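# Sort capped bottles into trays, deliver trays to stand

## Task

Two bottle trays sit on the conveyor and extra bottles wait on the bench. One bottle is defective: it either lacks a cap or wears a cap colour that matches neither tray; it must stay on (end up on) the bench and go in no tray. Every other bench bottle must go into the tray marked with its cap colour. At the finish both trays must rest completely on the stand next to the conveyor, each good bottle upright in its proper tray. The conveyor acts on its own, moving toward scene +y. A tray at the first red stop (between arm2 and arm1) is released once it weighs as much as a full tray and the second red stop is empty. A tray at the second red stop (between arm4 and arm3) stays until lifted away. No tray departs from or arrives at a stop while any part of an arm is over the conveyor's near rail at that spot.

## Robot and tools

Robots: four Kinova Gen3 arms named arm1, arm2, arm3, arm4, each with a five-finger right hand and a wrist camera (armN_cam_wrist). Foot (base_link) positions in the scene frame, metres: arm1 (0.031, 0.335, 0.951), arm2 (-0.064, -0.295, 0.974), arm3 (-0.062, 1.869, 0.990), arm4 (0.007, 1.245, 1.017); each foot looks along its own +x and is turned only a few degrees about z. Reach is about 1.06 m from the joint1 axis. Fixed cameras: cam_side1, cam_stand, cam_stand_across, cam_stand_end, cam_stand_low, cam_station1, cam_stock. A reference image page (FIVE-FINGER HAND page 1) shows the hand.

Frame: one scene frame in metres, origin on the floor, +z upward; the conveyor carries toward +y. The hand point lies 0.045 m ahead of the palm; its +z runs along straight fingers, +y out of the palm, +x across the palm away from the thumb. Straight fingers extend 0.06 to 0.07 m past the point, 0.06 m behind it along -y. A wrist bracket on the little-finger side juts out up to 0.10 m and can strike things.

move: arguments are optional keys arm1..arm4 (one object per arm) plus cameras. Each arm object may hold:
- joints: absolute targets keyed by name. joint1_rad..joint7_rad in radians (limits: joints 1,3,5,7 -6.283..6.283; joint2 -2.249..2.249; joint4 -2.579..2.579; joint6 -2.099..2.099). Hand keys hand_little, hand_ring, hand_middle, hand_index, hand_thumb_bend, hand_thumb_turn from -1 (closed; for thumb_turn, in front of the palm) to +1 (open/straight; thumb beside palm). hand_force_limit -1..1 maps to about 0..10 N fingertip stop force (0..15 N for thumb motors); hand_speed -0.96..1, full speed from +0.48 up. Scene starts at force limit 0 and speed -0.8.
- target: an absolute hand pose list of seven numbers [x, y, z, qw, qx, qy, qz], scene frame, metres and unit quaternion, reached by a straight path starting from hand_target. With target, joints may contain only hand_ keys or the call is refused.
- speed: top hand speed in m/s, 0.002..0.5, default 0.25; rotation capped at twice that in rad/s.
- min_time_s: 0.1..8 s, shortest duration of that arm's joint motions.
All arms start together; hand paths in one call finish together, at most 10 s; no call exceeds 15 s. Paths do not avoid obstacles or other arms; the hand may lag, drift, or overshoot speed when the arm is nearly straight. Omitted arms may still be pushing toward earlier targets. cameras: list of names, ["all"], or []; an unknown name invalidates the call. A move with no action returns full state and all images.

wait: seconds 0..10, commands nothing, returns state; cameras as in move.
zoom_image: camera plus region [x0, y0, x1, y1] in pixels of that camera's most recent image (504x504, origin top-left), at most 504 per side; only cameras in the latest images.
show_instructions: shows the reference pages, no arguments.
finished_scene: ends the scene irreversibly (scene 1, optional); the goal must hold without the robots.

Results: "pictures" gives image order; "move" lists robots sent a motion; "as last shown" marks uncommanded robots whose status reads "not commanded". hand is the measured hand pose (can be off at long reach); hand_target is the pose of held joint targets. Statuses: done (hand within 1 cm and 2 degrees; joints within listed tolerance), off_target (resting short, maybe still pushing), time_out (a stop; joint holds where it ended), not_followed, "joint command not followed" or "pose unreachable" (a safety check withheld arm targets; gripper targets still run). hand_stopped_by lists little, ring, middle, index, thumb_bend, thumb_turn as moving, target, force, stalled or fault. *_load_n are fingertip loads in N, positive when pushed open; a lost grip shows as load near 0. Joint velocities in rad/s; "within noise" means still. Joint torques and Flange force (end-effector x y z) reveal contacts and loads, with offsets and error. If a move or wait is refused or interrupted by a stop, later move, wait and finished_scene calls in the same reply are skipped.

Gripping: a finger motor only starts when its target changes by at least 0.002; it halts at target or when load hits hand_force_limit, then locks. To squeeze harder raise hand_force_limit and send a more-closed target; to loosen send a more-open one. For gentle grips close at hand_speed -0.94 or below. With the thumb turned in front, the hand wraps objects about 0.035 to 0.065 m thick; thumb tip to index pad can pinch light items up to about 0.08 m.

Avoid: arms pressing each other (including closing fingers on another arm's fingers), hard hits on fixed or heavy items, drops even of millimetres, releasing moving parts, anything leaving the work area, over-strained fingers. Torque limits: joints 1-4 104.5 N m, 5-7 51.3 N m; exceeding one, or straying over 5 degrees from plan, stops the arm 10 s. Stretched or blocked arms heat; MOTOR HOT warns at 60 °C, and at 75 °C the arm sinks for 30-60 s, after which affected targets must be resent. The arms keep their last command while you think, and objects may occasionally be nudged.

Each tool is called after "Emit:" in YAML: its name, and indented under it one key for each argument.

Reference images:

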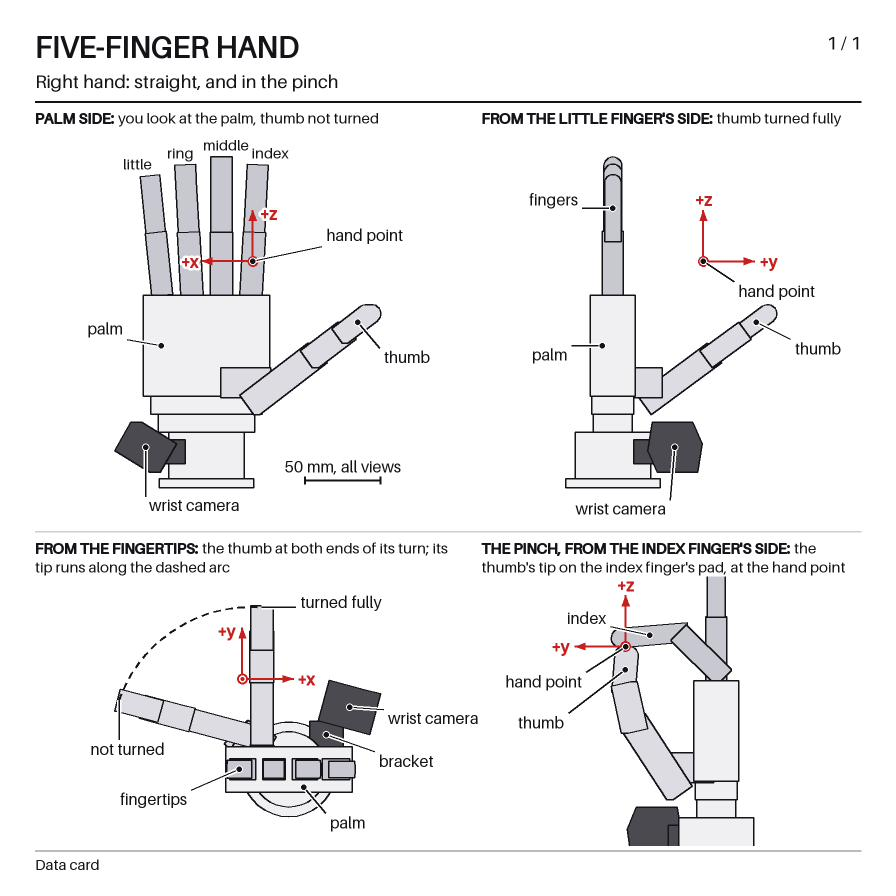

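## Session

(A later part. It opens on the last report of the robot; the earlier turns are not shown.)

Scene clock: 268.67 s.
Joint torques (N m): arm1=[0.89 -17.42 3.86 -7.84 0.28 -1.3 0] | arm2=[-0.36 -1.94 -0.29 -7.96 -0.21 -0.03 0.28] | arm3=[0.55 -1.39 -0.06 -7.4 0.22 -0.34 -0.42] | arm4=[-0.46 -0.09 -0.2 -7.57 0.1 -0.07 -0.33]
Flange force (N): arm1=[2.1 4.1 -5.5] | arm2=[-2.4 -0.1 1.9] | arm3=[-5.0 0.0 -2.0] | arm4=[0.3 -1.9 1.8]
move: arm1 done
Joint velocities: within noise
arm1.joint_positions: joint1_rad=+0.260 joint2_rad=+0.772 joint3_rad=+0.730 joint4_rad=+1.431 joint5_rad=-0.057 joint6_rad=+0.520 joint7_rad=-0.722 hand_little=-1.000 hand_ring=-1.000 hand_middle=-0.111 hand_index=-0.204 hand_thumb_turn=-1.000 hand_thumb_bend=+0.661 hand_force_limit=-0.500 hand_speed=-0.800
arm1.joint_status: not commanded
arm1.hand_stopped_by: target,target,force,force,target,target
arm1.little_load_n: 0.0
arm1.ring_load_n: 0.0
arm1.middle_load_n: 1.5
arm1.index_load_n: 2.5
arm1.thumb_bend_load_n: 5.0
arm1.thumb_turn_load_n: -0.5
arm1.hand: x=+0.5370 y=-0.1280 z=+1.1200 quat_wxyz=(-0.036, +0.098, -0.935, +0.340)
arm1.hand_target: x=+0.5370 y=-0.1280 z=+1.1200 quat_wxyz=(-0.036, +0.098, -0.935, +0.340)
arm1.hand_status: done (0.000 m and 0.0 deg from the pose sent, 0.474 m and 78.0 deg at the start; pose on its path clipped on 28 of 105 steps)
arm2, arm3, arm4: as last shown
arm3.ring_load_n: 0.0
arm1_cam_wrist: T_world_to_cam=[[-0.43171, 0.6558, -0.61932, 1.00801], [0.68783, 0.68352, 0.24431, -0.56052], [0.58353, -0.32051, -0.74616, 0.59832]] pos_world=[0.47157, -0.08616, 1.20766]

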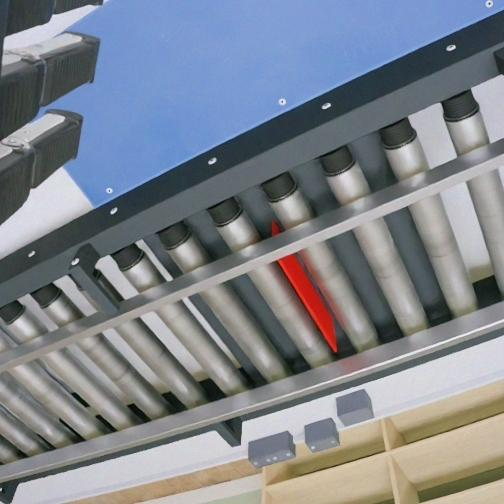

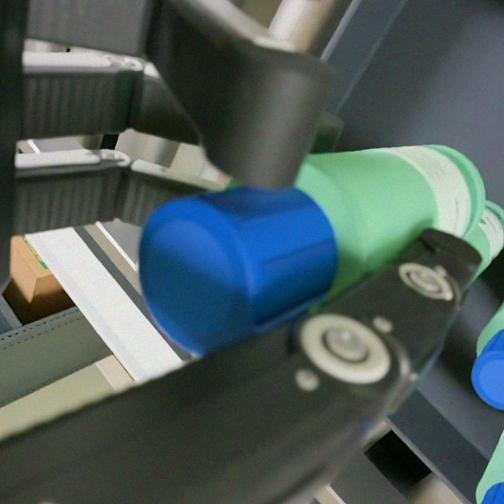

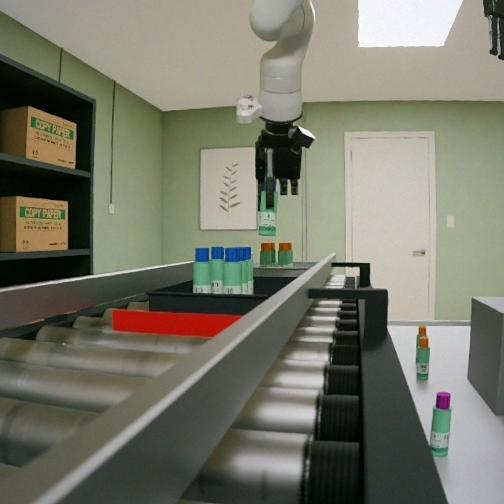

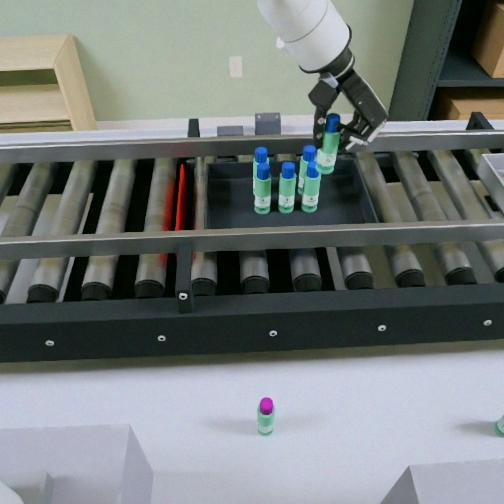

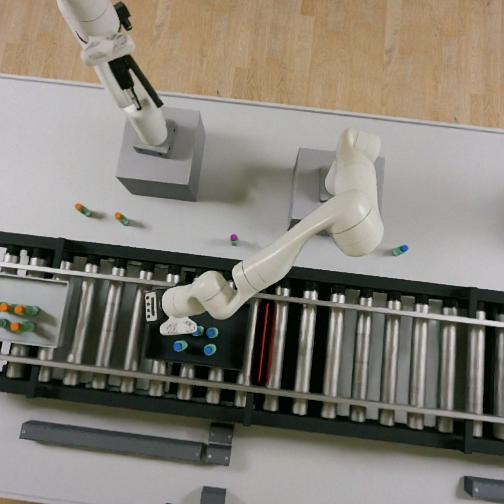

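Emit:
move:
  arm1: {"target":[0.528,-0.131,1.03,0.0357,-0.0982,0.9345,-0.3401],"speed":0.15}
  cameras: ["arm3_cam_wrist","cam_side1","cam_station1","arm2_cam_wrist"]

Emit:
zoom_image:
  camera: "cam_station1"
  region: [180, 80, 420, 260]

Emit:
zoom_image:
  camera: "cam_side1"
  region: [170, 180, 330, 340]

Emit:
zoom_image:
  camera: "arm2_cam_wrist"
  region: [0, 240, 200, 440]

Scene clock: 281.17 s.
Joint torques (N m): arm1=[0.92 -17.95 4.3 -6.61 0.09 -1.31 0.01] | arm2=[-0.41 -1.93 -0.25 -7.98 -0.23 -0.05 0.26] | arm3=[0.56 -1.44 -0.01 -7.39 0.21 -0.38 -0.41] | arm4=[-0.49 0 -0.17 -7.64 0.1 -0.08 -0.26]
Flange force (N): arm1=[1.1 2.7 -6.0] | arm2=[-2.4 -0.1 1.9] | arm3=[-5.0 0.1 -2.2] | arm4=[0.6 -1.7 2.1]
move: arm1 done
Joint velocities: within noise
arm1.joint_positions: joint1_rad=+0.285 joint2_rad=+0.895 joint3_rad=+0.690 joint4_rad=+1.538 joint5_rad=-0.091 joint6_rad=+0.306 joint7_rad=-0.755 hand_little=-1.000 hand_ring=-1.000 hand_middle=-0.111 hand_index=-0.204 hand_thumb_turn=-1.000 hand_thumb_bend=+0.661 hand_force_limit=-0.500 hand_speed=-0.800
arm1.joint_status: not commanded
arm1.hand_stopped_by: target,target,force,force,target,target
arm1.little_load_n: 0.0
arm1.ring_load_n: 0.0
arm1.middle_load_n: 2.0
arm1.index_load_n: 2.5
arm1.thumb_bend_load_n: 5.0
arm1.thumb_turn_load_n: 0.0
arm1.hand: x=+0.5280 y=-0.1310 z=+1.0300 quat_wxyz=(-0.036, +0.098, -0.935, +0.340)
arm1.hand_target: x=+0.5280 y=-0.1310 z=+1.0300 quat_wxyz=(-0.036, +0.098, -0.935, +0.340)
arm1.hand_status: done (0.000 m and 0.0 deg from the pose sent, 0.090 m and 0.0 deg at the start)
arm2.joint_positions: joint1_rad=-0.702 joint2_rad=-0.363 joint3_rad=-0.088 joint4_rad=+1.424 joint5_rad=-0.027 joint6_rad=+2.044 joint7_rad=-1.745 hand_little=+1.000 hand_ring=+1.000 hand_middle=+1.000 hand_index=+1.000 hand_thumb_turn=+1.000 hand_thumb_bend=+1.000 hand_force_limit=+0.000 hand_speed=-0.800
arm2.joint_status: not commanded
arm2.hand_stopped_by: target,target,target,target,target,target
arm2.little_load_n: 0.0
arm2.ring_load_n: 0.0
arm2.middle_load_n: 0.0
arm2.index_load_n: 0.0
arm2.thumb_bend_load_n: -0.5
arm2.thumb_turn_load_n: 0.0
arm2.hand: x=+0.0463 y=-0.1494 z=+1.4848 quat_wxyz=(-0.015, +0.261, -0.965, -0.006)
arm2.hand_target: x=+0.0463 y=-0.1494 z=+1.4848 quat_wxyz=(-0.015, +0.261, -0.965, -0.006)
arm2.hand_status: not commanded
arm3.joint_positions: joint1_rad=+0.316 joint2_rad=-0.437 joint3_rad=-0.098 joint4_rad=+1.530 joint5_rad=-0.004 joint6_rad=+1.935 joint7_rad=-2.029 hand_little=+1.000 hand_ring=+1.000 hand_middle=+1.000 hand_index=+1.000 hand_thumb_turn=+1.000 hand_thumb_bend=+1.000 hand_force_limit=+0.000 hand_speed=-0.800
arm3.joint_status: not commanded
arm3.hand_stopped_by: target,target,target,target,target,target
arm3.little_load_n: 0.0
arm3.ring_load_n: 0.0
arm3.middle_load_n: 0.0
arm3.index_load_n: 0.0
arm3.thumb_bend_load_n: 0.0
arm3.thumb_turn_load_n: 0.0
arm3.hand: x=+0.1252 y=+1.8348 z=+1.4864 quat_wxyz=(-0.059, -0.376, -0.925, +0.015)
arm3.hand_target: x=+0.1252 y=+1.8348 z=+1.4864 quat_wxyz=(-0.059, -0.376, -0.925, +0.015)
arm3.hand_status: not commanded
arm4.joint_positions: joint1_rad=+0.257 joint2_rad=-0.372 joint3_rad=-0.065 joint4_rad=+1.497 joint5_rad=-0.001 joint6_rad=+2.053 joint7_rad=-2.087 hand_little=+1.000 hand_ring=+1.000 hand_middle=+1.000 hand_index=+1.000 hand_thumb_turn=+1.000 hand_thumb_bend=+1.000 hand_force_limit=+0.000 hand_speed=-0.800
arm4.joint_status: not commanded
arm4.hand_stopped_by: target,target,target,target,target,target
arm4.little_load_n: 0.0
arm4.ring_load_n: 0.0
arm4.middle_load_n: 0.0
arm4.index_load_n: 0.0
arm4.thumb_bend_load_n: 0.0
arm4.thumb_turn_load_n: 0.0
arm4.hand: x=+0.1831 y=+1.2443 z=+1.5041 quat_wxyz=(+0.017, -0.303, -0.953, +0.014)
arm4.hand_target: x=+0.1831 y=+1.2443 z=+1.5041 quat_wxyz=(+0.017, -0.303, -0.953, +0.014)
arm4.hand_status: not commanded
pictures: arm2_cam_wrist, arm3_cam_wrist, cam_side1, cam_station1

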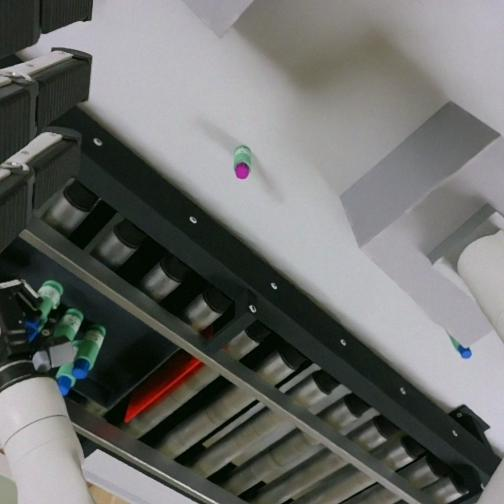

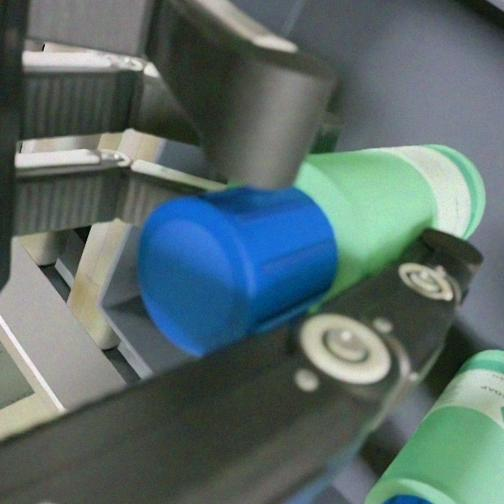

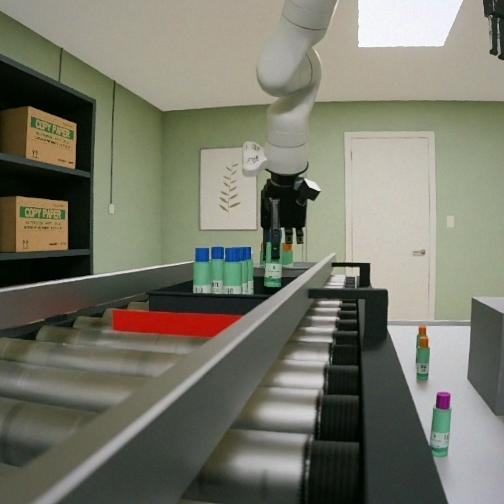

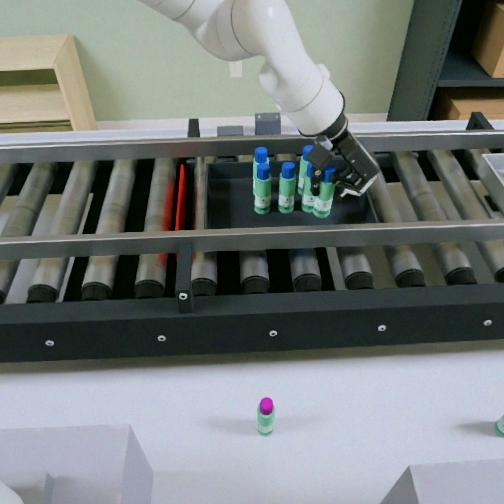

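Scaled by 2.100 from the camera's image (finer frame: 720x720).

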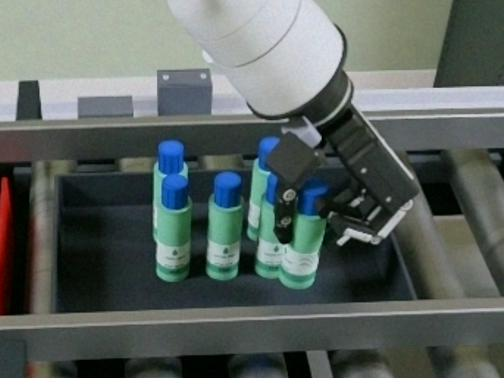

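Scaled by 3.150 from the camera's image (finer frame: 720x720).

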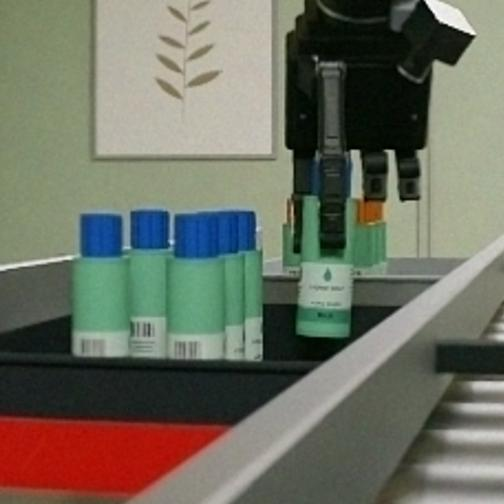

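Scaled by 2.520 from the camera's image (finer frame: 720x720).

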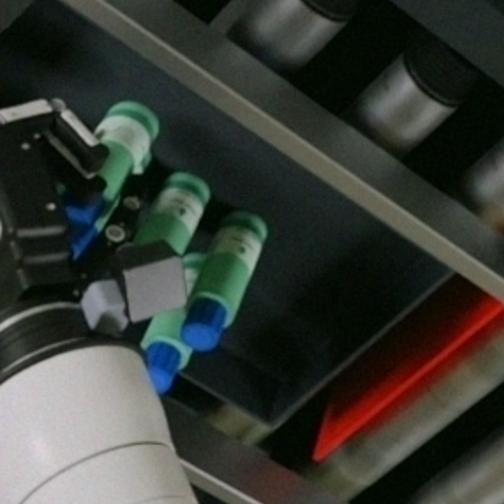

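Emit:
move:
  arm1: {"target":[0.528,-0.131,0.993,0.0357,-0.0982,0.9345,-0.3401],"speed":0.1}
  cameras: ["cam_side1","cam_station1","arm3_cam_wrist"]

Emit:
zoom_image:
  camera: "cam_side1"
  region: [170, 180, 330, 340]

Emit:
zoom_image:
  camera: "cam_station1"
  region: [240, 120, 400, 260]

Scene clock: 286.23 s.
Joint torques (N m): arm1=[1.45 -15.97 3.73 -4.71 0.07 -0.75 0.1] | arm2=[-0.37 -1.95 -0.25 -7.96 -0.21 -0.03 0.28] | arm3=[0.5 -1.41 -0.03 -7.42 0.22 -0.33 -0.39] | arm4=[-0.53 0 -0.17 -7.62 0.07 -0.06 -0.28]
Flange force (N): arm1=[0.1 0.0 -9.3] | arm2=[-2.4 0.0 1.8] | arm3=[-4.9 0.2 -1.9] | arm4=[0.6 -1.8 2.1]
move: arm1 done
Joint velocities: within noise
arm1.joint_positions: joint1_rad=+0.293 joint2_rad=+0.959 joint3_rad=+0.674 joint4_rad=+1.555 joint5_rad=-0.107 joint6_rad=+0.235 joint7_rad=-0.774 hand_little=-1.000 hand_ring=-1.000 hand_middle=-0.112 hand_index=-0.204 hand_thumb_turn=-1.000 hand_thumb_bend=+0.661 hand_force_limit=-0.500 hand_speed=-0.800
arm1.joint_status: not commanded
arm1.hand_stopped_by: target,target,force,force,target,target
arm1.little_load_n: 0.0
arm1.ring_load_n: 0.0
arm1.middle_load_n: 1.0
arm1.index_load_n: 1.0
arm1.thumb_bend_load_n: 5.5
arm1.thumb_turn_load_n: 0.0
arm1.hand: x=+0.5280 y=-0.1310 z=+0.9930 quat_wxyz=(-0.036, +0.098, -0.935, +0.340)
arm1.hand_target: x=+0.5280 y=-0.1310 z=+0.9930 quat_wxyz=(-0.036, +0.098, -0.935, +0.340)
arm1.hand_status: done (0.000 m and 0.0 deg from the pose sent, 0.037 m and 0.0 deg at the start)
arm2, arm3, arm4: as last shown
arm2.thumb_bend_load_n: 0.0
pictures: arm3_cam_wrist, cam_side1, cam_station1

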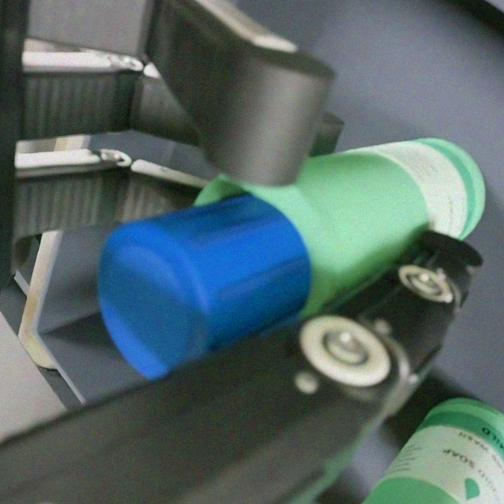

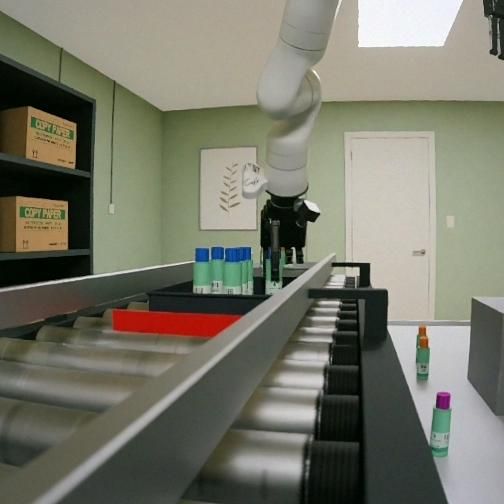

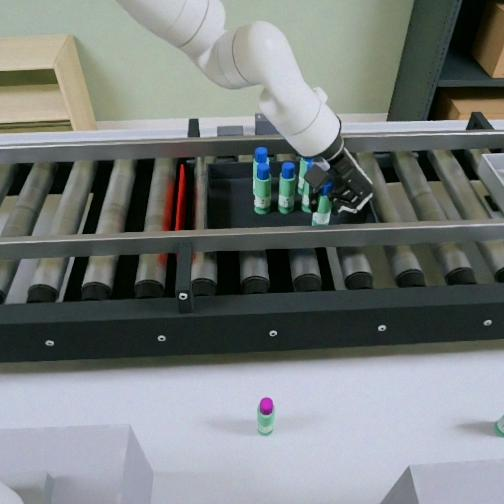

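Scaled by 3.150 from the camera's image (finer frame: 720x720).

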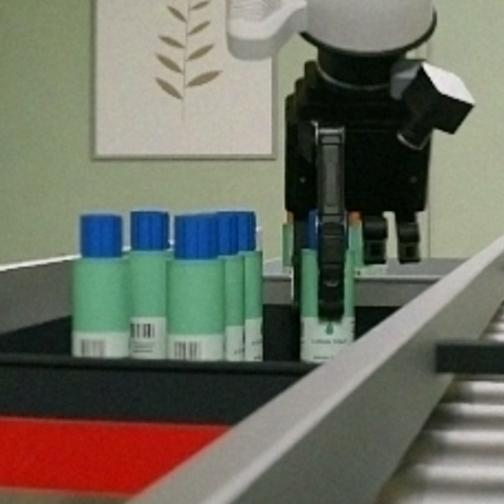

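Scaled by 3.150 from the camera's image (finer frame: 720x720).

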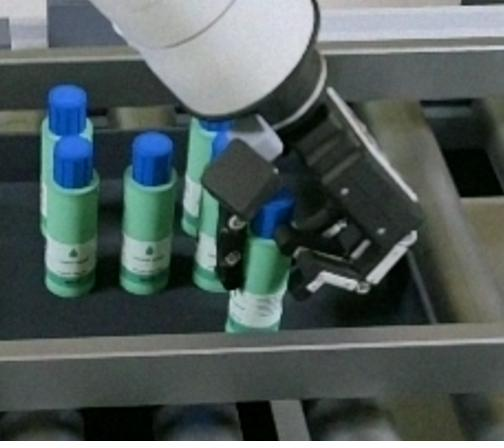

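Emit:
move:
  arm1: {"target":[0.528,-0.131,0.996,0.0357,-0.0982,0.9345,-0.3401],"speed":0.05}

Emit:
move:
  arm1: {"joints":{"hand_index":0.05,"hand_middle":0.1,"hand_thumb_bend":0.8}}
  cameras: ["cam_side1","cam_station1","arm3_cam_wrist"]

Emit:
zoom_image:
  camera: "cam_side1"
  region: [170, 180, 330, 340]

Emit:
zoom_image:
  camera: "cam_station1"
  region: [240, 120, 400, 260]

Scene clock: 290.87 s.
Joint torques (N m): arm1=[0.92 -18.37 4.44 -6.09 0.02 -1.27 0.04] | arm2=[-0.41 -1.96 -0.24 -7.99 -0.24 -0.01 0.28] | arm3=[0.55 -1.39 -0.02 -7.42 0.21 -0.35 -0.43] | arm4=[-0.38 0.01 -0.17 -7.68 0.06 -0.11 -0.33]
Flange force (N): arm1=[0.7 2.3 -5.8] | arm2=[-2.4 0.0 2.0] | arm3=[-4.9 0.0 -2.0] | arm4=[0.6 -2.0 2.2]
move: arm1 done
Joint velocities: within noise
arm1.joint_positions: joint1_rad=+0.292 joint2_rad=+0.954 joint3_rad=+0.675 joint4_rad=+1.554 joint5_rad=-0.106 joint6_rad=+0.240 joint7_rad=-0.773 hand_little=-1.000 hand_ring=-1.000 hand_middle=-0.112 hand_index=-0.204 hand_thumb_turn=-1.000 hand_thumb_bend=+0.661 hand_force_limit=-0.500 hand_speed=-0.800
arm1.joint_status: not commanded
arm1.hand_stopped_by: target,target,force,force,target,target
arm1.little_load_n: 0.0
arm1.ring_load_n: 0.0
arm1.middle_load_n: 1.5
arm1.index_load_n: 2.0
arm1.thumb_bend_load_n: 4.5
arm1.thumb_turn_load_n: -0.5
arm1.hand: x=+0.5280 y=-0.1310 z=+0.9960 quat_wxyz=(-0.036, +0.098, -0.935, +0.340)
arm1.hand_target: x=+0.5280 y=-0.1310 z=+0.9960 quat_wxyz=(-0.036, +0.098, -0.935, +0.340)
arm1.hand_status: done (0.000 m and 0.0 deg from the pose sent, 0.003 m and 0.0 deg at the start)
arm2, arm3, arm4: as last shown
pictures: none

Scene clock: 291.83 s.
Joint torques (N m): arm1=[0.93 -17.94 4.25 -5.86 0.02 -1.18 0.04] | arm2=[-0.41 -1.95 -0.24 -7.98 -0.23 -0.02 0.27] | arm3=[0.56 -1.38 -0.05 -7.41 0.24 -0.34 -0.4] | arm4=[-0.47 0.03 -0.06 -7.65 0.05 -0.16 -0.3]
Flange force (N): arm1=[0.6 1.8 -6.3] | arm2=[-2.4 0.0 1.9] | arm3=[-4.9 0.0 -2.0] | arm4=[0.9 -1.6 1.9]
move: arm1 done
Joint velocities: within noise
arm1.joint_positions: joint1_rad=+0.292 joint2_rad=+0.954 joint3_rad=+0.675 joint4_rad=+1.554 joint5_rad=-0.106 joint6_rad=+0.240 joint7_rad=-0.773 hand_little=-1.000 hand_ring=-1.000 hand_middle=+0.100 hand_index=+0.050 hand_thumb_turn=-1.000 hand_thumb_bend=+0.800 hand_force_limit=-0.500 hand_speed=-0.800
arm1.joint_status: all done
arm1.hand_stopped_by: target,target,target,target,target,target
arm1.little_load_n: 0.0
arm1.ring_load_n: 0.0
arm1.middle_load_n: 0.0
arm1.index_load_n: 0.0
arm1.thumb_bend_load_n: 0.0
arm1.thumb_turn_load_n: 0.0
arm1.hand: x=+0.5280 y=-0.1310 z=+0.9960 quat_wxyz=(-0.036, +0.098, -0.935, +0.340)
arm1.hand_target: x=+0.5280 y=-0.1310 z=+0.9960 quat_wxyz=(-0.036, +0.098, -0.935, +0.340)
arm1.hand_status: not commanded
arm2, arm3, arm4: as last shown
pictures: arm3_cam_wrist, cam_side1, cam_station1

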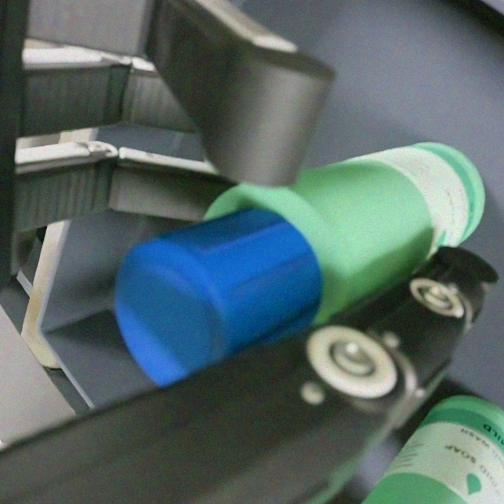

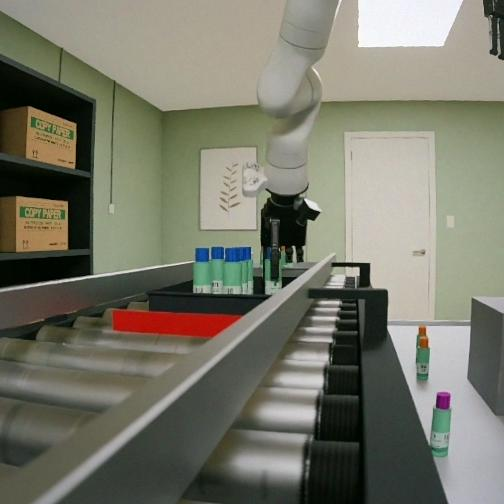

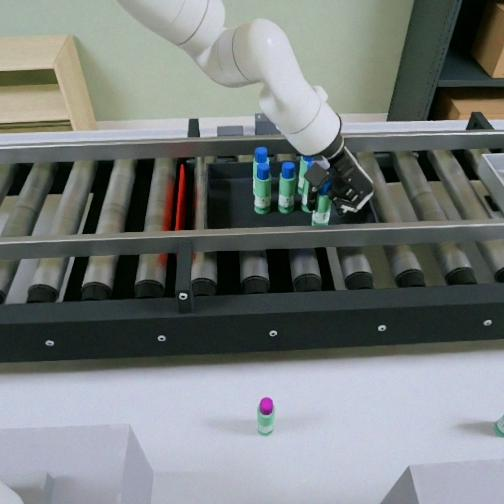

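Scaled by 3.150 from the camera's image (finer frame: 720x720).

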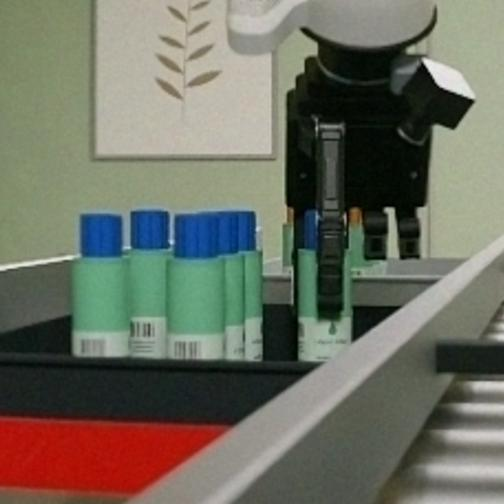

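Scaled by 3.150 from the camera's image (finer frame: 720x720).

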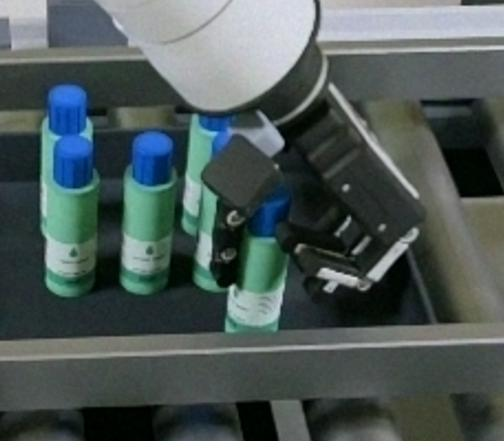

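Emit:
move:
  arm1: {"joints":{"hand_index":0.2,"hand_middle":0.2,"hand_thumb_bend":1}}

Emit:
move:
  arm1: {"target":[0.528,-0.131,1.02,0.0357,-0.0982,0.9345,-0.3401],"speed":0.08}
  cameras: ["cam_side1","cam_station1","arm3_cam_wrist"]

Emit:
zoom_image:
  camera: "cam_side1"
  region: [170, 180, 330, 340]

Emit:
zoom_image:
  camera: "cam_station1"
  region: [240, 120, 400, 260]

Scene clock: 296.03 s.
Joint torques (N m): arm1=[0.91 -17.89 4.28 -5.85 0.02 -1.18 0.02] | arm2=[-0.41 -1.93 -0.26 -7.94 -0.23 -0.03 0.25] | arm3=[0.54 -1.43 -0.08 -7.47 0.24 -0.34 -0.38] | arm4=[-0.45 0 -0.17 -7.67 0.08 -0.1 -0.3]
Flange force (N): arm1=[0.7 1.6 -6.3] | arm2=[-2.4 -0.1 1.8] | arm3=[-4.9 0.0 -1.8] | arm4=[0.6 -1.9 2.2]
move: arm1 done
Joint velocities: within noise
arm1.joint_positions: joint1_rad=+0.292 joint2_rad=+0.954 joint3_rad=+0.675 joint4_rad=+1.554 joint5_rad=-0.106 joint6_rad=+0.240 joint7_rad=-0.773 hand_little=-1.000 hand_ring=-1.000 hand_middle=+0.200 hand_index=+0.200 hand_thumb_turn=-1.000 hand_thumb_bend=+1.000 hand_force_limit=-0.500 hand_speed=-0.800
arm1.joint_status: all done
arm1.hand_stopped_by: target,target,target,target,target,target
arm1.little_load_n: 0.0
arm1.ring_load_n: 0.0
arm1.middle_load_n: 0.0
arm1.index_load_n: 0.0
arm1.thumb_bend_load_n: 0.0
arm1.thumb_turn_load_n: 0.0
arm1.hand: x=+0.5280 y=-0.1310 z=+0.9960 quat_wxyz=(-0.036, +0.098, -0.935, +0.340)
arm1.hand_target: x=+0.5280 y=-0.1310 z=+0.9960 quat_wxyz=(-0.036, +0.098, -0.935, +0.340)
arm1.hand_status: not commanded
arm2, arm3, arm4: as last shown
arm2.thumb_bend_load_n: -0.5
pictures: none

Scene clock: 297.00 s.
Joint torques (N m): arm1=[0.9 -17.7 4.12 -6.22 0.02 -1.19 0.02] | arm2=[-0.42 -1.95 -0.25 -7.97 -0.22 -0.03 0.26] | arm3=[0.5 -1.4 -0.08 -7.38 0.26 -0.36 -0.37] | arm4=[-0.54 -0.07 -0.19 -7.6 0.08 -0.06 -0.28]
Flange force (N): arm1=[1.0 2.1 -6.4] | arm2=[-2.4 0.0 1.9] | arm3=[-4.9 0.1 -2.2] | arm4=[0.4 -1.7 1.9]
move: arm1 done
Joint velocities: within noise
arm1.joint_positions: joint1_rad=+0.287 joint2_rad=+0.912 joint3_rad=+0.685 joint4_rad=+1.544 joint5_rad=-0.095 joint6_rad=+0.286 joint7_rad=-0.760 hand_little=-1.000 hand_ring=-1.000 hand_middle=+0.200 hand_index=+0.200 hand_thumb_turn=-1.000 hand_thumb_bend=+1.000 hand_force_limit=-0.500 hand_speed=-0.800
arm1.joint_status: not commanded
arm1.hand_stopped_by: target,target,target,target,target,target
arm1.little_load_n: 0.0
arm1.ring_load_n: 0.0
arm1.middle_load_n: 0.0
arm1.index_load_n: 0.0
arm1.thumb_bend_load_n: 0.0
arm1.thumb_turn_load_n: 0.0
arm1.hand: x=+0.5280 y=-0.1310 z=+1.0200 quat_wxyz=(-0.036, +0.098, -0.935, +0.340)
arm1.hand_target: x=+0.5280 y=-0.1310 z=+1.0200 quat_wxyz=(-0.036, +0.098, -0.935, +0.340)
arm1.hand_status: done (0.000 m and 0.0 deg from the pose sent, 0.024 m and 0.0 deg at the start)
arm2, arm3, arm4: as last shown
arm2.thumb_bend_load_n: 0.0
pictures: arm3_cam_wrist, cam_side1, cam_station1

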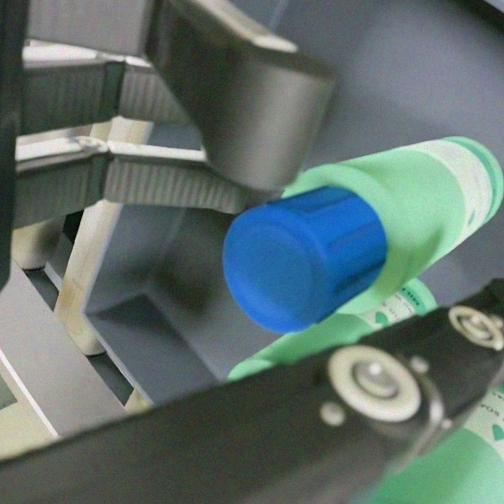

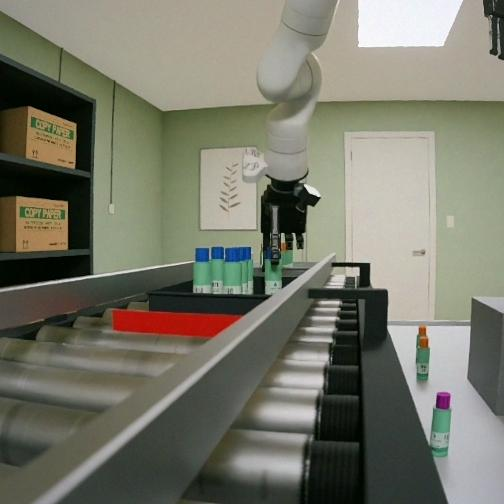

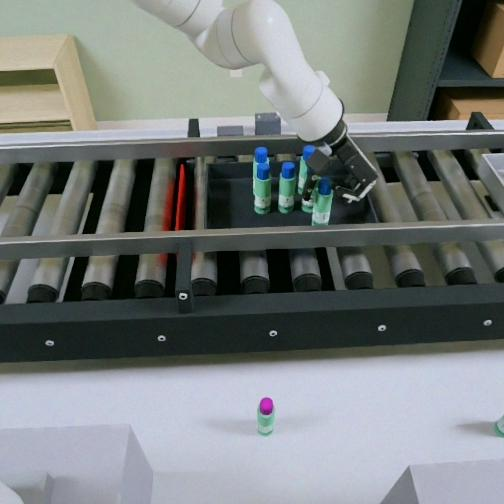

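Scaled by 3.150 from the camera's image (finer frame: 720x720).

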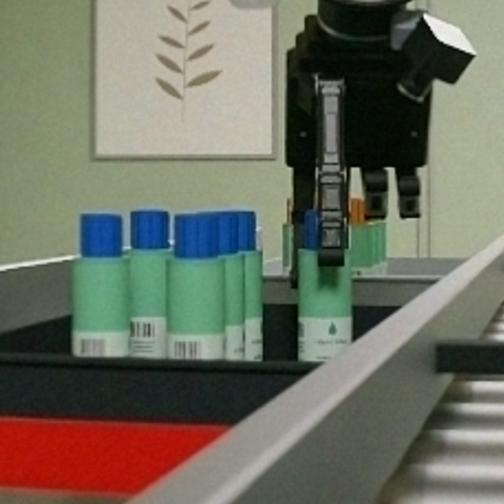

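Scaled by 3.150 from the camera's image (finer frame: 720x720).

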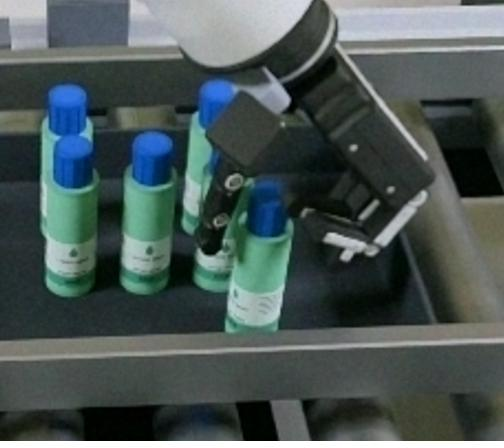

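Emit:
move:
  arm1: {"target":[0.528,-0.131,1.13,0.0357,-0.0982,0.9345,-0.3401],"speed":0.2}

Emit:
move:
  arm1: {"target":[0.47,0.33,1.2,0.242,-0.6645,0.6645,-0.242],"speed":0.3}

Emit:
move:
  arm1: {"target":[0.2045,0.625,1.05,0.242,-0.6645,0.6645,-0.242],"speed":0.25}

Emit:
move:
  arm1: {"target":[0.2045,0.625,0.868,0.242,-0.6645,0.6645,-0.242],"speed":0.2}
  cameras: ["arm1_cam_wrist","arm3_cam_wrist","cam_stand_end","cam_side1"]

Scene clock: 302.67 s.
Joint torques (N m): arm1=[0.9 -16.61 3.52 -7.63 0.27 -1.25 0.03] | arm2=[-0.41 -1.94 -0.27 -8 -0.22 -0.03 0.27] | arm3=[0.47 -1.37 -0.01 -7.47 0.24 -0.35 -0.39] | arm4=[-0.45 -0.02 -0.21 -7.58 0.06 -0.09 -0.33]
Flange force (N): arm1=[2.0 3.6 -6.3] | arm2=[-2.4 -0.1 2.0] | arm3=[-4.7 0.2 -1.8] | arm4=[0.4 -2.1 1.9]
move: arm1 done
Joint velocities: within noise
arm1.joint_positions: joint1_rad=+0.269 joint2_rad=+0.747 joint3_rad=+0.729 joint4_rad=+1.440 joint5_rad=-0.051 joint6_rad=+0.526 joint7_rad=-0.705 hand_little=-1.000 hand_ring=-1.000 hand_middle=+0.200 hand_index=+0.200 hand_thumb_turn=-1.000 hand_thumb_bend=+1.000 hand_force_limit=-0.500 hand_speed=-0.800
arm1.joint_status: not commanded
arm1.hand_stopped_by: target,target,target,target,target,target
arm1.little_load_n: 0.0
arm1.ring_load_n: 0.0
arm1.middle_load_n: 0.0
arm1.index_load_n: 0.0
arm1.thumb_bend_load_n: -0.5
arm1.thumb_turn_load_n: 0.0
arm1.hand: x=+0.5280 y=-0.1310 z=+1.1300 quat_wxyz=(-0.036, +0.098, -0.935, +0.340)
arm1.hand_target: x=+0.5280 y=-0.1310 z=+1.1300 quat_wxyz=(-0.036, +0.098, -0.935, +0.340)
arm1.hand_status: done (0.000 m and 0.0 deg from the pose sent, 0.110 m and 0.0 deg at the start)
arm2, arm3, arm4: as last shown
arm3.thumb_turn_load_n: -0.5
pictures: none

Scene clock: 305.77 s.
Joint torques (N m): arm1=[0.84 -6.7 -1.38 -8.51 -0.27 -1.57 -0.01] | arm2=[-0.4 -1.94 -0.28 -7.98 -0.25 -0.02 0.26] | arm3=[0.5 -1.43 -0.09 -7.44 0.17 -0.39 -0.37] | arm4=[-0.49 0.05 -0.2 -7.69 0.09 -0.1 -0.3]
Flange force (N): arm1=no reading | arm2=[-2.4 -0.2 2.0] | arm3=[-4.9 0.0 -2.1] | arm4=[0.7 -2.0 2.3]
move: arm1 done
Joint velocities: within noise
arm1.joint_positions: joint1_rad=-0.096 joint2_rad=+0.009 joint3_rad=+0.214 joint4_rad=+2.122 joint5_rad=-0.065 joint6_rad=+0.300 joint7_rad=+0.089 hand_little=-1.000 hand_ring=-1.000 hand_middle=+0.200 hand_index=+0.200 hand_thumb_turn=-1.000 hand_thumb_bend=+1.000 hand_force_limit=-0.500 hand_speed=-0.800
arm1.joint_status: not commanded
arm1.hand_stopped_by: target,target,target,target,target,target
arm1.little_load_n: 0.5
arm1.ring_load_n: 0.0
arm1.middle_load_n: 0.0
arm1.index_load_n: 0.0
arm1.thumb_bend_load_n: 0.0
arm1.thumb_turn_load_n: 0.0
arm1.hand: x=+0.4700 y=+0.3300 z=+1.2000 quat_wxyz=(-0.242, +0.664, -0.664, +0.242)
arm1.hand_target: x=+0.4700 y=+0.3300 z=+1.2000 quat_wxyz=(-0.242, +0.664, -0.664, +0.242)
arm1.hand_status: done (0.000 m and 0.0 deg from the pose sent, 0.470 m and 78.0 deg at the start)
arm2, arm3, arm4: as last shown
pictures: none

Scene clock: 309.87 s.
Joint torques (N m): arm1=[0.76 -6.13 1.88 -3.07 0.22 0.65 0.01] | arm2=[-0.41 -1.95 -0.23 -7.96 -0.22 -0.03 0.26] | arm3=[0.5 -1.37 -0.02 -7.44 0.24 -0.35 -0.38] | arm4=[-0.44 0.03 -0.16 -7.56 0.07 -0.09 -0.29]
Flange force (N): arm1=[6.6 -4.8 -9.4] | arm2=[-2.4 0.0 1.9] | arm3=[-4.8 0.2 -1.9] | arm4=[0.6 -1.8 1.8]
move: arm1 done
Joint velocities: within noise
arm1.joint_positions: joint1_rad=-2.292 joint2_rad=+0.600 joint3_rad=+1.055 joint4_rad=+2.443 joint5_rad=+0.626 joint6_rad=+0.329 joint7_rad=-2.026 hand_little=-1.000 hand_ring=-1.000 hand_middle=+0.200 hand_index=+0.200 hand_thumb_turn=-1.000 hand_thumb_bend=+1.000 hand_force_limit=-0.500 hand_speed=-0.800
arm1.joint_status: not commanded
arm1.hand_stopped_by: target,target,target,target,target,target
arm1.little_load_n: 0.0
arm1.ring_load_n: 0.0
arm1.middle_load_n: 0.0
arm1.index_load_n: 0.0
arm1.thumb_bend_load_n: 0.0
arm1.thumb_turn_load_n: 0.0
arm1.hand: x=+0.2045 y=+0.6250 z=+1.0500 quat_wxyz=(-0.242, +0.664, -0.664, +0.242)
arm1.hand_target: x=+0.2045 y=+0.6250 z=+1.0500 quat_wxyz=(-0.242, +0.664, -0.664, +0.242)
arm1.hand_status: done (0.000 m and 0.0 deg from the pose sent, 0.424 m and 0.0 deg at the start; pose on its path clipped on 59 of 123 steps)
arm2.joint_positions: joint1_rad=-0.702 joint2_rad=-0.363 joint3_rad=-0.088 joint4_rad=+1.424 joint5_rad=-0.027 joint6_rad=+2.044 joint7_rad=-1.745 hand_little=+1.000 hand_ring=+1.000 hand_middle=+1.000 hand_index=+1.000 hand_thumb_turn=+1.000 hand_thumb_bend=+1.000 hand_force_limit=+0.000 hand_speed=-0.800
arm2.joint_status: not commanded
arm2.hand_stopped_by: target,target,target,target,target,target
arm2.little_load_n: 0.0
arm2.ring_load_n: 0.0
arm2.middle_load_n: 0.0
arm2.index_load_n: 0.0
arm2.thumb_bend_load_n: 0.0
arm2.thumb_turn_load_n: 0.0
arm2.hand: x=+0.0463 y=-0.1494 z=+1.4848 quat_wxyz=(-0.015, +0.261, -0.965, -0.006)
arm2.hand_target: x=+0.0463 y=-0.1494 z=+1.4848 quat_wxyz=(-0.015, +0.261, -0.965, -0.006)
arm2.hand_status: not commanded
arm3.joint_positions: joint1_rad=+0.316 joint2_rad=-0.437 joint3_rad=-0.098 joint4_rad=+1.530 joint5_rad=-0.004 joint6_rad=+1.935 joint7_rad=-2.029 hand_little=+1.000 hand_ring=+1.000 hand_middle=+1.000 hand_index=+1.000 hand_thumb_turn=+1.000 hand_thumb_bend=+1.000 hand_force_limit=+0.000 hand_speed=-0.800
arm3.joint_status: not commanded
arm3.hand_stopped_by: target,target,target,target,target,target
arm3.little_load_n: 0.0
arm3.ring_load_n: 0.0
arm3.middle_load_n: 0.0
arm3.index_load_n: 0.0
arm3.thumb_bend_load_n: 0.0
arm3.thumb_turn_load_n: 0.0
arm3.hand: x=+0.1252 y=+1.8348 z=+1.4864 quat_wxyz=(-0.059, -0.376, -0.925, +0.015)
arm3.hand_target: x=+0.1252 y=+1.8348 z=+1.4864 quat_wxyz=(-0.059, -0.376, -0.925, +0.015)
arm3.hand_status: not commanded
arm4.joint_positions: joint1_rad=+0.257 joint2_rad=-0.372 joint3_rad=-0.065 joint4_rad=+1.497 joint5_rad=-0.001 joint6_rad=+2.053 joint7_rad=-2.087 hand_little=+1.000 hand_ring=+1.000 hand_middle=+1.000 hand_index=+1.000 hand_thumb_turn=+1.000 hand_thumb_bend=+1.000 hand_force_limit=+0.000 hand_speed=-0.800
arm4.joint_status: not commanded
arm4.hand_stopped_by: target,target,target,target,target,target
arm4.little_load_n: 0.5
arm4.ring_load_n: 0.0
arm4.middle_load_n: 0.0
arm4.index_load_n: 0.0
arm4.thumb_bend_load_n: 0.0
arm4.thumb_turn_load_n: 0.0
arm4.hand: x=+0.1831 y=+1.2443 z=+1.5041 quat_wxyz=(+0.017, -0.303, -0.953, +0.014)
arm4.hand_target: x=+0.1831 y=+1.2443 z=+1.5041 quat_wxyz=(+0.017, -0.303, -0.953, +0.014)
arm4.hand_status: not commanded
pictures: none

Scene clock: 311.50 s.
Joint torques (N m): arm1=[0.74 -10.43 3.81 3.14 -0.59 0.95 0.04] | arm2=[-0.41 -1.96 -0.23 -8 -0.22 -0.05 0.26] | arm3=[0.45 -1.41 -0.07 -7.46 0.22 -0.37 -0.37] | arm4=[-0.46 0.04 -0.1 -7.63 0.04 -0.1 -0.29]
Flange force (N): arm1=[-1.9 -3.3 -7.2] | arm2=[-2.4 0.0 2.0] | arm3=[-4.8 0.1 -1.9] | arm4=[0.7 -1.7 2.1]
move: arm1 done
Joint velocities: within noise
arm1.joint_positions: joint1_rad=-2.138 joint2_rad=+1.348 joint3_rad=+0.823 joint4_rad=+2.458 joint5_rad=+0.418 joint6_rad=-0.316 joint7_rad=-2.258 hand_little=-1.000 hand_ring=-1.000 hand_middle=+0.200 hand_index=+0.200 hand_thumb_turn=-1.000 hand_thumb_bend=+1.000 hand_force_limit=-0.500 hand_speed=-0.800
arm1.joint_status: not commanded
arm1.hand_stopped_by: target,target,target,target,target,target
arm1.little_load_n: 0.0
arm1.ring_load_n: 0.0
arm1.middle_load_n: 0.0
arm1.index_load_n: 0.0
arm1.thumb_bend_load_n: 0.0
arm1.thumb_turn_load_n: 0.0
arm1.hand: x=+0.2045 y=+0.6250 z=+0.8680 quat_wxyz=(-0.242, +0.664, -0.664, +0.242)
arm1.hand_target: x=+0.2045 y=+0.6250 z=+0.8680 quat_wxyz=(-0.242, +0.664, -0.664, +0.242)
arm1.hand_status: done (0.000 m and 0.0 deg from the pose sent, 0.182 m and 0.0 deg at the start)
arm2, arm3, arm4: as last shown
arm2.thumb_bend_load_n: -0.5
arm3.ring_load_n: -0.5
arm4.little_load_n: 0.0
pictures: arm1_cam_wrist, arm3_cam_wrist, cam_side1, cam_stand_end
arm1_cam_wrist: T_world_to_cam=[[-0.73094, -0.28592, -0.61966, 0.86464], [-0.52573, 0.81486, 0.24416, -0.61868], [0.43513, 0.50424, -0.74592, 0.36038]] pos_world=[0.14992, 0.56963, 0.95566]

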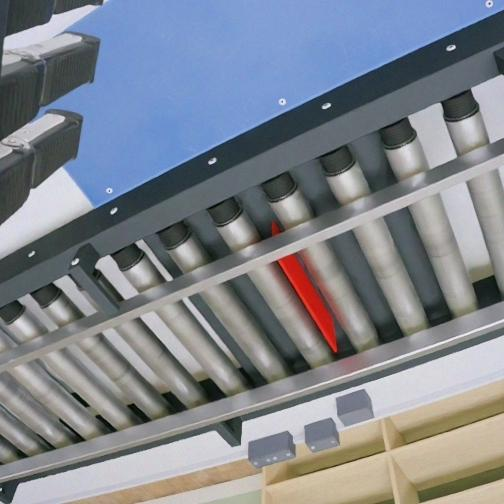

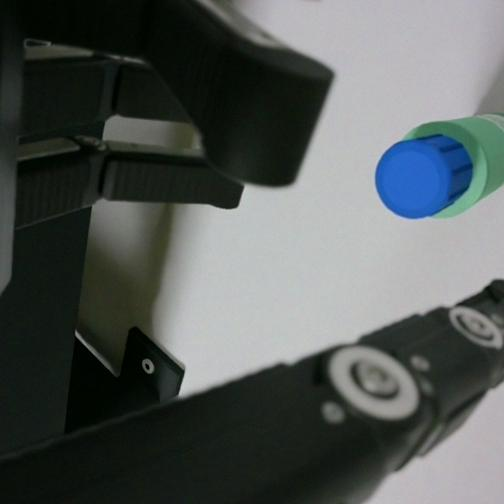

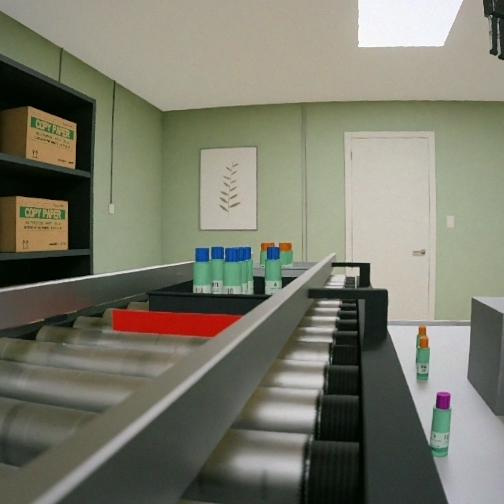

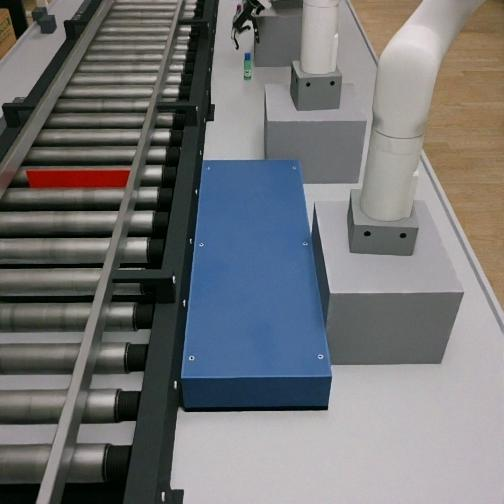

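Emit:
move:
  arm1: {"target":[0.2045,0.6235,0.780,0.242,-0.6645,0.6645,-0.242],"speed":0.12}
  cameras: ["arm3_cam_wrist","cam_stand_end"]

Emit:
move:
  arm1: {"joints":{"hand_thumb_bend":0.66}}

Emit:
move:
  arm1: {"joints":{"hand_index":-0.6,"hand_middle":-0.6}}
  cameras: ["arm3_cam_wrist"]

Scene clock: 315.97 s.
Joint torques (N m): arm1=[0.73 -10.53 3.99 4.89 -0.66 1.06 0.02] | arm2=[-0.4 -1.93 -0.26 -7.96 -0.21 -0.05 0.27] | arm3=[0.5 -1.41 -0.05 -7.45 0.23 -0.35 -0.41] | arm4=[-0.53 0.01 -0.14 -7.63 0.09 -0.07 -0.29]
Flange force (N): arm1=[-2.8 -2.4 -6.0] | arm2=[-2.4 -0.1 1.8] | arm3=[-4.9 0.0 -1.9] | arm4=[0.7 -1.7 2.1]
move: arm1 done
Joint velocities: within noise
arm1.joint_positions: joint1_rad=-2.148 joint2_rad=+1.606 joint3_rad=+0.703 joint4_rad=+2.338 joint5_rad=+0.286 joint6_rad=-0.392 joint7_rad=-2.345 hand_little=-1.000 hand_ring=-1.000 hand_middle=+0.200 hand_index=+0.200 hand_thumb_turn=-1.000 hand_thumb_bend=+1.000 hand_force_limit=-0.500 hand_speed=-0.800
arm1.joint_status: not commanded
arm1.hand_stopped_by: target,target,target,target,target,target
arm1.little_load_n: 0.0
arm1.ring_load_n: 0.0
arm1.middle_load_n: 0.0
arm1.index_load_n: 0.0
arm1.thumb_bend_load_n: -0.5
arm1.thumb_turn_load_n: 0.0
arm1.hand: x=+0.2045 y=+0.6235 z=+0.7800 quat_wxyz=(-0.242, +0.664, -0.664, +0.242)
arm1.hand_target: x=+0.2045 y=+0.6235 z=+0.7800 quat_wxyz=(-0.242, +0.664, -0.664, +0.242)
arm1.hand_status: done (0.000 m and 0.0 deg from the pose sent, 0.088 m and 0.0 deg at the start)
arm2, arm3, arm4: as last shown
arm2.thumb_bend_load_n: 0.0
arm3.little_load_n: -0.5
arm3.ring_load_n: 0.0
arm4.ring_load_n: 0.5
arm4.thumb_bend_load_n: -0.5

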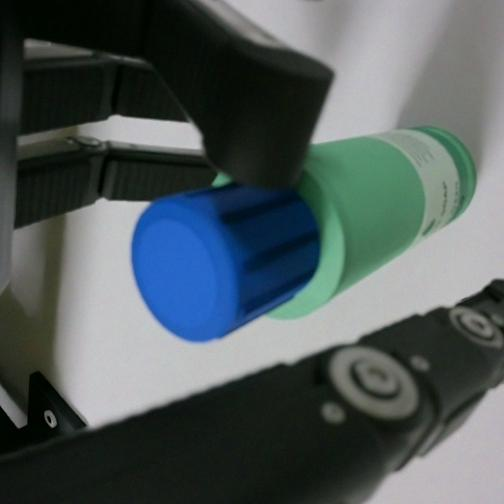

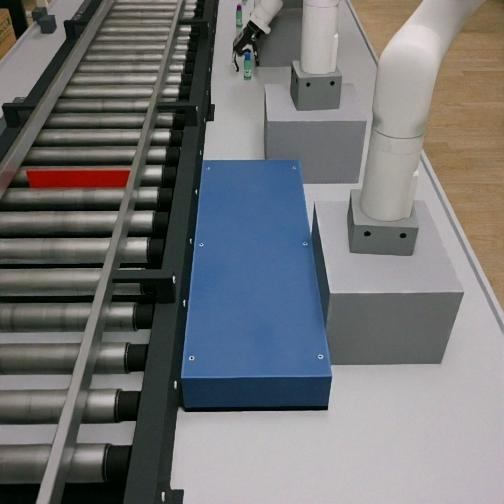

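Scene clock: 317.63 s.
Joint torques (N m): arm1=[0.73 -10.59 4.02 4.89 -0.66 1.02 0.03] | arm2=[-0.42 -1.95 -0.27 -7.97 -0.23 -0.02 0.26] | arm3=[0.54 -1.43 0 -7.49 0.24 -0.36 -0.4] | arm4=[-0.43 -0.02 -0.19 -7.61 0.01 -0.04 -0.32]
Flange force (N): arm1=[-2.8 -2.2 -5.9] | arm2=[-2.5 -0.1 1.9] | arm3=[-4.8 0.2 -1.8] | arm4=[0.4 -2.0 2.1]
move: arm1 done
Joint velocities: within noise
arm1.joint_positions: joint1_rad=-2.148 joint2_rad=+1.606 joint3_rad=+0.703 joint4_rad=+2.338 joint5_rad=+0.286 joint6_rad=-0.392 joint7_rad=-2.345 hand_little=-1.000 hand_ring=-1.000 hand_middle=+0.200 hand_index=+0.200 hand_thumb_turn=-1.000 hand_thumb_bend=+0.660 hand_force_limit=-0.500 hand_speed=-0.800
arm1.joint_status: all done
arm1.hand_stopped_by: target,target,target,target,target,target
arm1.little_load_n: 0.0
arm1.ring_load_n: 0.0
arm1.middle_load_n: 0.0
arm1.index_load_n: 0.0
arm1.thumb_bend_load_n: 0.0
arm1.thumb_turn_load_n: 0.0
arm1.hand: x=+0.2045 y=+0.6235 z=+0.7800 quat_wxyz=(-0.242, +0.664, -0.664, +0.242)
arm1.hand_target: x=+0.2045 y=+0.6235 z=+0.7800 quat_wxyz=(-0.242, +0.664, -0.664, +0.242)
arm1.hand_status: not commanded
arm2, arm3, arm4: as last shown
arm4.ring_load_n: 0.0
arm4.thumb_bend_load_n: 0.0
pictures: none

Scene clock: 319.33 s.
Joint torques (N m): arm1=[0.76 -10.52 4.01 4.95 -0.64 1.07 0.02] | arm2=[-0.42 -1.95 -0.27 -7.96 -0.23 -0.02 0.26] | arm3=[0.55 -1.49 0 -7.42 0.22 -0.34 -0.41] | arm4=[-0.52 0.05 -0.09 -7.56 0.13 -0.06 -0.21]
Flange force (N): arm1=[-2.9 -2.2 -6.0] | arm2=[-2.4 -0.1 1.9] | arm3=[-5.1 0.3 -2.0] | arm4=[0.9 -1.3 1.9]
move: arm1 off_target
Joint velocities: within noise
arm1.joint_positions: joint1_rad=-2.148 joint2_rad=+1.606 joint3_rad=+0.703 joint4_rad=+2.338 joint5_rad=+0.286 joint6_rad=-0.392 joint7_rad=-2.345 hand_little=-1.000 hand_ring=-1.000 hand_middle=-0.111 hand_index=-0.223 hand_thumb_turn=-1.000 hand_thumb_bend=+0.661 hand_force_limit=-0.500 hand_speed=-0.800
arm1.joint_status: hand_middle off_target (ended at -0.111, target -0.600); hand_index off_target (ended at -0.223, target -0.600)
arm1.hand_stopped_by: target,target,force,force,target,target
arm1.little_load_n: 0.0
arm1.ring_load_n: 0.0
arm1.middle_load_n: 1.5
arm1.index_load_n: 3.0
arm1.thumb_bend_load_n: 6.5
arm1.thumb_turn_load_n: -0.5
arm1.hand: x=+0.2045 y=+0.6235 z=+0.7800 quat_wxyz=(-0.242, +0.664, -0.664, +0.242)
arm1.hand_target: x=+0.2045 y=+0.6235 z=+0.7800 quat_wxyz=(-0.242, +0.664, -0.664, +0.242)
arm1.hand_status: not commanded
arm2, arm3, arm4: as last shown
arm3.little_load_n: 0.5
arm3.thumb_turn_load_n: -0.5

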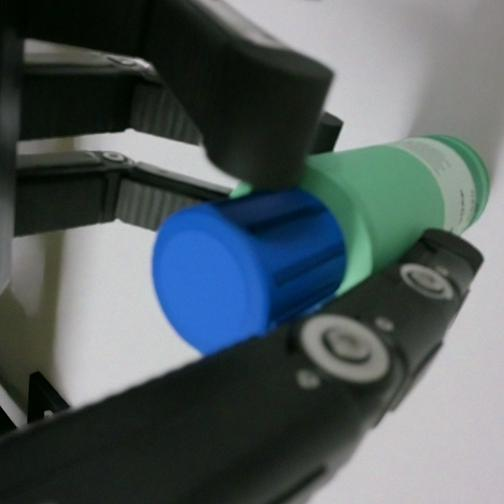

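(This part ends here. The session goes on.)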